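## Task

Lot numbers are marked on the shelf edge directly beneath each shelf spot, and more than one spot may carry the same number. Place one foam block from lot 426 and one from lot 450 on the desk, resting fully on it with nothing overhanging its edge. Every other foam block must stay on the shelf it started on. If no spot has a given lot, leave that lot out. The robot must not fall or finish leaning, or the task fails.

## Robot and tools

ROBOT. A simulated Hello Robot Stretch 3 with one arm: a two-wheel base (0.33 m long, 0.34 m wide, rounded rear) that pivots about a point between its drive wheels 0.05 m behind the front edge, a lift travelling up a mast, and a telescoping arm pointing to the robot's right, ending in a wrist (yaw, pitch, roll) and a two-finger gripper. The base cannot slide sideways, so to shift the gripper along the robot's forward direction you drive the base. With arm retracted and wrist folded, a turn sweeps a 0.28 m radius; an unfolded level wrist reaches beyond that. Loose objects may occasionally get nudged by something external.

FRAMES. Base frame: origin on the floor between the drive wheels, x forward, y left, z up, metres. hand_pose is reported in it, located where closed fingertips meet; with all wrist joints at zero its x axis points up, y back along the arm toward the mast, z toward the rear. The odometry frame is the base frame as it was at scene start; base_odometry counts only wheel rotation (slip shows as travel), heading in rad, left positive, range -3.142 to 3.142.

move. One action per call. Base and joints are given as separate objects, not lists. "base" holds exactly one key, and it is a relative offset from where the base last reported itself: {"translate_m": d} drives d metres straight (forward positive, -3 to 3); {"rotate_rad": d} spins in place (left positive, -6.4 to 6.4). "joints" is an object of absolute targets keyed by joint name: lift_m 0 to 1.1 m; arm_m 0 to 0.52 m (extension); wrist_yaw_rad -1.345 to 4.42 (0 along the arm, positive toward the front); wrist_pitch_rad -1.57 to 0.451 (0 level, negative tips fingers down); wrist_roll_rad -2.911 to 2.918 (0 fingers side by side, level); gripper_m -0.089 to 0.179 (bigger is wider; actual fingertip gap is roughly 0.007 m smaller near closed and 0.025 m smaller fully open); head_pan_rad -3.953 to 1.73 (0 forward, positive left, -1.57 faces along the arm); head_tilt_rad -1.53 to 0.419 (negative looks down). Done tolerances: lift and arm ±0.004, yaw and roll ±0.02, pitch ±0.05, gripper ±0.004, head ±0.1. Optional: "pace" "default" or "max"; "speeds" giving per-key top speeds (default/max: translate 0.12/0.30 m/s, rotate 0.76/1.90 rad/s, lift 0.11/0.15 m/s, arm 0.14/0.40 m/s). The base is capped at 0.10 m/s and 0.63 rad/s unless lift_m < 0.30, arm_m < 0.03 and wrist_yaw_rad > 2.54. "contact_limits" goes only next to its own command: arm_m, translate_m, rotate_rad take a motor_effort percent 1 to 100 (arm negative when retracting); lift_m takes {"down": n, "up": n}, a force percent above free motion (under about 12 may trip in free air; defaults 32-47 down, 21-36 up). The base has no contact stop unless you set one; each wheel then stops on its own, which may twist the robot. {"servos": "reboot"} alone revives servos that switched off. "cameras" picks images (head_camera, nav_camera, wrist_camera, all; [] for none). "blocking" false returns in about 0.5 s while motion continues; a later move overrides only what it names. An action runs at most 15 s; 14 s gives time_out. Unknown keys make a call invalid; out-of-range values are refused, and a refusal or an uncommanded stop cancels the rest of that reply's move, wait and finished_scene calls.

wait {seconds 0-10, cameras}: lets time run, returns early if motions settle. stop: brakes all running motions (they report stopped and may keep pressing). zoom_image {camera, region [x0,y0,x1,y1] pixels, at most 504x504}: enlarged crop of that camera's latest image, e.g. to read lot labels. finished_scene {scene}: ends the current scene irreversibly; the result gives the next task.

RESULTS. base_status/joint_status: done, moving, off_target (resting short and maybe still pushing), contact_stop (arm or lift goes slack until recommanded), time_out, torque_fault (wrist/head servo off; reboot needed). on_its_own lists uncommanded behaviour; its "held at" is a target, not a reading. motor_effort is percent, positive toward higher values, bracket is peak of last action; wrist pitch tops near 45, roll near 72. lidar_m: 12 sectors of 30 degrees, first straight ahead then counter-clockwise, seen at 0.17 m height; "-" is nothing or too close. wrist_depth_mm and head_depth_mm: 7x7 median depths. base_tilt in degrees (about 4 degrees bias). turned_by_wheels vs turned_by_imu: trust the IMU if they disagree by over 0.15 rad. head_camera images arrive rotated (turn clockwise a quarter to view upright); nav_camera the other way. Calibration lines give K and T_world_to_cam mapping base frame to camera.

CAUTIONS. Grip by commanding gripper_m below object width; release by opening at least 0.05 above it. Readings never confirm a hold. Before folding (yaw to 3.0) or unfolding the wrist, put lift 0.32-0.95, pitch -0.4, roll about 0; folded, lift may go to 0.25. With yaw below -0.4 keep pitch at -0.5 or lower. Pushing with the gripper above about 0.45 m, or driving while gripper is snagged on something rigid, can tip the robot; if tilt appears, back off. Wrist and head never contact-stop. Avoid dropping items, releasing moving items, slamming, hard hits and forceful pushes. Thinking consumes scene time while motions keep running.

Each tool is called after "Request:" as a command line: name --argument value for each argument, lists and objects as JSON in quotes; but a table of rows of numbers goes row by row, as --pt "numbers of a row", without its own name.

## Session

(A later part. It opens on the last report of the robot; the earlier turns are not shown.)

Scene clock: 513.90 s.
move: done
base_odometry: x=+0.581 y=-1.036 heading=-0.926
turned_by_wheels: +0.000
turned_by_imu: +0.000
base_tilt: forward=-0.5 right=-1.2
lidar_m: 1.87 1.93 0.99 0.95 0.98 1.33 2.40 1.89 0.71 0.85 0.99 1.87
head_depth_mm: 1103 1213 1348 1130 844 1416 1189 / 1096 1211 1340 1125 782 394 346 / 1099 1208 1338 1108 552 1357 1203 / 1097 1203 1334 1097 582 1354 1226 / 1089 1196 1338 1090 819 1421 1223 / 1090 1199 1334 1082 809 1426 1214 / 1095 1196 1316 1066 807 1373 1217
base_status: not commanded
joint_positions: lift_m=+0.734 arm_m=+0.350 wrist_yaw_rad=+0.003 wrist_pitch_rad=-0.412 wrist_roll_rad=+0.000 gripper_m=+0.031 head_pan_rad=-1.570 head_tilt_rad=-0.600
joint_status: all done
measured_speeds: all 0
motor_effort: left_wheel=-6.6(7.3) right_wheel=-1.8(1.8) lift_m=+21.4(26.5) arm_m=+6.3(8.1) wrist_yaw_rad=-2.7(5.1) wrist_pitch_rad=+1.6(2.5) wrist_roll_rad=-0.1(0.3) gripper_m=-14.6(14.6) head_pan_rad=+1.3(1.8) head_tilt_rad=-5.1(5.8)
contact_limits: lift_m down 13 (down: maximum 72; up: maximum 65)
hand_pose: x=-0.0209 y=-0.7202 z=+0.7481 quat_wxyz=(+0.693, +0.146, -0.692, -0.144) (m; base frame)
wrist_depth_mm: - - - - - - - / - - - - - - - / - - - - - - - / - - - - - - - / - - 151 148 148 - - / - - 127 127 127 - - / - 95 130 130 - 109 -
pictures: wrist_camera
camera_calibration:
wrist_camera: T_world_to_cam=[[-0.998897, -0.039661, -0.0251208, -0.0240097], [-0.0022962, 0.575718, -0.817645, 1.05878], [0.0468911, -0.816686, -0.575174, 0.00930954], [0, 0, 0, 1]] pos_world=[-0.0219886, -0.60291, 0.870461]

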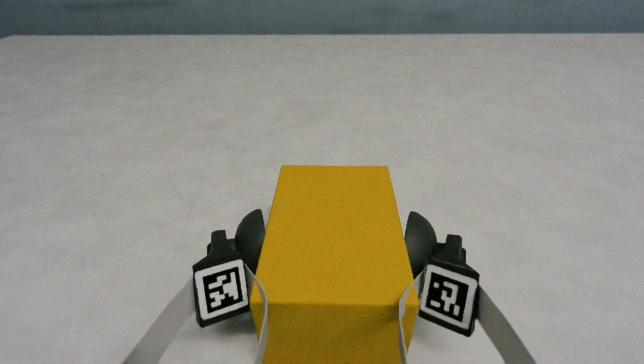

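Request:
move --joints '{"lift_m": 0.7315}' --speeds '{"lift_m": 0.02}' --contact_limits '{"lift_m": {"down": 13}}' --cameras '[]'

Request:
move --joints '{"gripper_m": 0.12}' --cameras '[]'

Request:
move --joints '{"lift_m": 0.87}' --cameras '["wrist_camera"]'

Request:
move --joints '{"arm_m": 0.0, "head_pan_rad": -1.9}' --pace "max" --cameras '["head_camera", "nav_camera"]'

Scene clock: 522.13 s.
move: done
base_odometry: x=+0.581 y=-1.036 heading=-0.926
turned_by_wheels: +0.000
turned_by_imu: +0.000
base_tilt: forward=-0.4 right=-1.3
lidar_m: 1.87 1.93 0.99 0.95 0.98 1.34 2.40 1.89 0.71 0.85 0.99 1.86
head_depth_mm: 1103 1208 1346 1135 841 1422 1195 / 1098 1209 1349 1129 784 394 348 / 1100 1205 1340 1115 553 1366 1203 / 1097 1204 1336 1099 583 1361 1219 / 1098 1206 1331 1092 818 1427 1222 / 1089 1204 1336 1081 812 1415 1218 / 1092 1197 1313 1076 808 1377 1217
base_status: not commanded
joint_positions: lift_m=+0.731 arm_m=+0.350 wrist_yaw_rad=+0.002 wrist_pitch_rad=-0.404 wrist_roll_rad=+0.000 gripper_m=+0.031 head_pan_rad=-1.570 head_tilt_rad=-0.600
joint_status: all done
measured_speeds: all 0
motor_effort: left_wheel=-6.5(7.0) right_wheel=-1.5(2.3) lift_m=+18.5(21.6) arm_m=-1.4(1.5) wrist_yaw_rad=-3.2(3.5) wrist_pitch_rad=+0.4(1.7) wrist_roll_rad=+0.0(0.3) gripper_m=-14.3(14.5) head_pan_rad=+0.5(1.4) head_tilt_rad=-4.4(5.2)
contact_limits: lift_m down 13 (down: maximum 72; up: maximum 65)
hand_pose: x=-0.0210 y=-0.7211 z=+0.7473 quat_wxyz=(+0.693, +0.143, -0.692, -0.141) (m; base frame)
wrist_depth_mm: - - - - - - - / - - - - - - - / - - - - - - - / - - - - - - - / - - 151 148 148 - - / - - 127 126 126 - - / - 95 130 132 127 110 -
pictures: none
No camera images: "cameras" was empty.

Scene clock: 523.57 s.
move: done
base_odometry: x=+0.581 y=-1.036 heading=-0.926
turned_by_wheels: +0.000
turned_by_imu: +0.000
base_tilt: forward=-0.3 right=-1.3
lidar_m: 1.87 1.94 0.99 0.95 0.98 1.33 2.40 1.89 0.71 0.85 0.99 1.87
head_depth_mm: 1097 1202 1348 1129 843 1411 1192 / 1104 1206 1339 1121 782 395 348 / 1099 1206 1339 1112 551 1359 1200 / 1095 1204 1332 1104 583 1360 1227 / 1095 1199 1339 1090 814 1427 1221 / 1093 1200 1329 1081 809 1422 1217 / 1092 1201 1315 1069 806 1377 1210
base_status: not commanded
joint_positions: lift_m=+0.732 arm_m=+0.350 wrist_yaw_rad=+0.002 wrist_pitch_rad=-0.412 wrist_roll_rad=+0.000 gripper_m=+0.120 head_pan_rad=-1.570 head_tilt_rad=-0.600
joint_status: all done
measured_speeds: all 0
motor_effort: left_wheel=-6.2(6.8) right_wheel=-1.0(2.1) lift_m=+28.6(29.4) arm_m=-4.3(4.4) wrist_yaw_rad=-2.2(3.8) wrist_pitch_rad=+1.7(1.8) wrist_roll_rad=+0.0(0.3) gripper_m=+1.0(81.2) head_pan_rad=+0.8(1.6) head_tilt_rad=-4.0(5.2)
contact_limits: lift_m down 13 (down: maximum 72; up: maximum 65)
hand_pose: x=-0.0211 y=-0.7202 z=+0.7456 quat_wxyz=(+0.693, +0.145, -0.692, -0.144) (m; base frame)
wrist_depth_mm: - - - - - - - / - - - - - - - / - - - - - - - / - - - 167 - - - / - - 150 145 143 145 - / - 123 132 124 122 125 - / - 121 131 131 133 117 -
pictures: none
No camera images: "cameras" was empty.

Scene clock: 525.67 s.
move: done
base_odometry: x=+0.581 y=-1.036 heading=-0.926
turned_by_wheels: +0.000
turned_by_imu: +0.000
base_tilt: forward=-0.3 right=-1.2
lidar_m: 1.87 1.93 0.99 0.95 0.98 1.33 2.40 1.89 0.71 0.85 0.99 1.87
head_depth_mm: 1104 1208 1343 1133 313 - 1215 / 1104 1204 1337 415 337 1372 1241 / 1097 1211 1315 488 829 1369 1214 / 1095 1208 1333 511 798 1356 1225 / 1097 1209 1336 1085 814 1422 1222 / 1095 1199 1331 1076 812 1412 1220 / 1091 1193 1312 1069 806 1369 1216
base_status: not commanded
joint_positions: lift_m=+0.870 arm_m=+0.350 wrist_yaw_rad=+0.002 wrist_pitch_rad=-0.413 wrist_roll_rad=+0.000 gripper_m=+0.120 head_pan_rad=-1.570 head_tilt_rad=-0.600
joint_status: all done
measured_speeds: all 0
motor_effort: left_wheel=-5.8(6.5) right_wheel=-1.0(2.1) lift_m=+29.5(32.0) arm_m=-8.1(8.8) wrist_yaw_rad=-1.6(3.4) wrist_pitch_rad=+1.8(2.0) wrist_roll_rad=+0.0(0.3) gripper_m=+0.7(1.0) head_pan_rad=+0.9(1.7) head_tilt_rad=-3.9(4.7)
hand_pose: x=-0.0211 y=-0.7200 z=+0.8839 quat_wxyz=(+0.693, +0.146, -0.692, -0.144) (m; base frame)
wrist_depth_mm: - - - - - - - / - - - - - - - / - - - - - - - / - - - - - - - / - - - - - 145 - / - 123 - - - 125 - / - 121 - - - 117 -
pictures: wrist_camera
camera_calibration:
wrist_camera: T_world_to_cam=[[-0.998921, -0.0390569, -0.025123, -0.0203292], [-0.00199331, 0.576548, -0.817061, 1.16982], [0.0463965, -0.816129, -0.576004, 0.0886397], [0, 0, 0, 1]] pos_world=[-0.022088, -0.602912, 1.00636]

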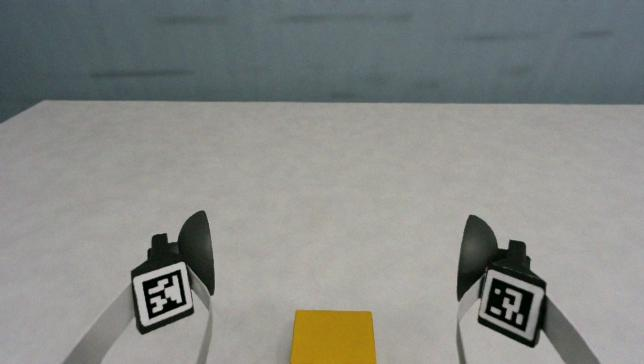

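Scene clock: 527.83 s.
move: done
base_odometry: x=+0.581 y=-1.036 heading=-0.926
turned_by_wheels: +0.000
turned_by_imu: +0.000
base_tilt: forward=-0.5 right=-1.3
lidar_m: 1.87 1.93 0.99 0.95 0.98 1.34 2.41 1.89 0.71 0.85 0.99 1.87
head_depth_mm: 1311 1457 1648 1133 947 1505 - / 1257 1402 1531 1122 897 1518 - / 1213 1335 1472 1110 859 1518 - / 1162 1284 1407 1096 822 1472 - / 1126 1237 1365 1084 817 489 - / 1088 1191 1320 1082 805 295 294 / 1056 1153 1258 1067 801 684 1187
base_status: not commanded
joint_positions: lift_m=+0.870 arm_m=+0.001 wrist_yaw_rad=+0.002 wrist_pitch_rad=-0.414 wrist_roll_rad=+0.000 gripper_m=+0.120 head_pan_rad=-1.906 head_tilt_rad=-0.600
joint_status: all done
measured_speeds: all 0
motor_effort: left_wheel=-6.0(6.6) right_wheel=-0.9(2.3) lift_m=+25.4(29.8) arm_m=-12.1(13.7) wrist_yaw_rad=-2.4(3.5) wrist_pitch_rad=+2.0(2.2) wrist_roll_rad=+0.2(0.3) gripper_m=+0.5(1.1) head_pan_rad=+3.2(4.7) head_tilt_rad=-3.3(4.6)
hand_pose: x=-0.0211 y=-0.3705 z=+0.8836 quat_wxyz=(+0.692, +0.146, -0.691, -0.145) (m; base frame)
wrist_depth_mm: - - - - - - - / - - - - - - - / - - - - - - - / - - - - - - - / - - - - - 145 - / - 123 - - - 125 - / - - - - - - -
pictures: head_camera (sideways), nav_camera (sideways)
camera_calibration:
head_camera: T_world_to_cam=[[0.12727, 0.506629, -0.852719, 1.12412], [0.934876, -0.348493, -0.0675191, 0.0817583], [-0.331374, -0.788593, -0.517988, 0.631728], [0, 0, 0, 1]] pos_world=[-0.0101634, -0.0428453, 1.29131]
nav_camera: T_world_to_cam=[[-0.162302, -0.518233, 0.839698, -1.04852], [-0.950097, 0.311829, 0.00880977, 0.0445465], [-0.266408, -0.796365, -0.542983, 0.661541], [0, 0, 0, 1]] pos_world=[0.0483865, -0.0304403, 1.23925]

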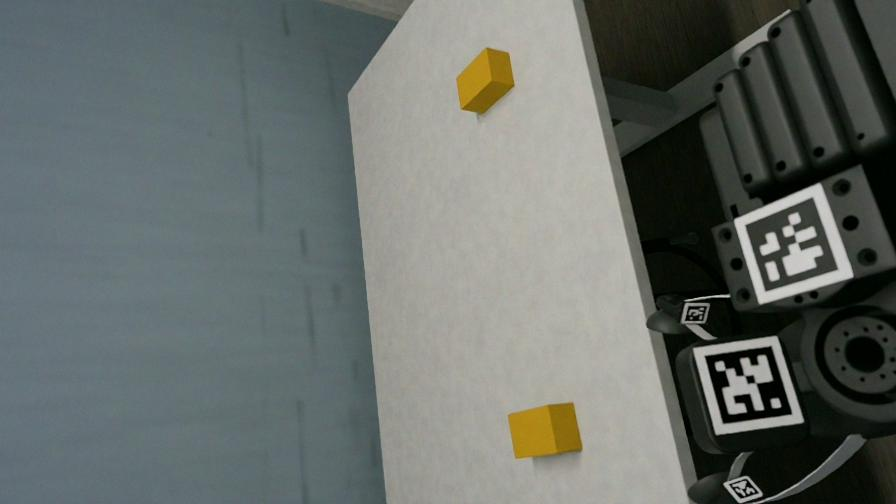

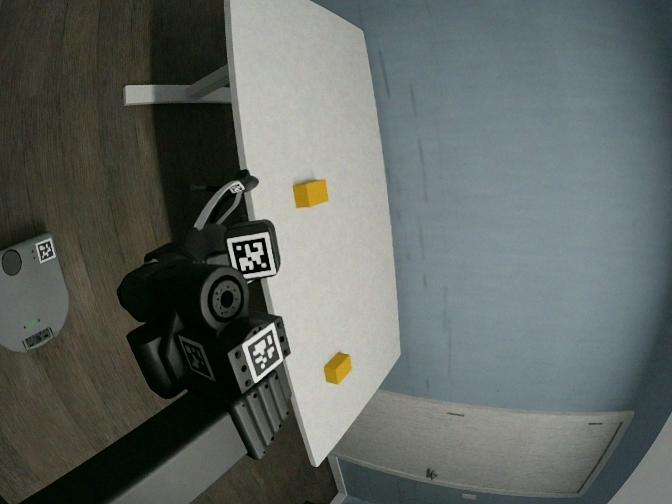

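Request:
finished_scene --scene 3

The scene is finished: the task was done.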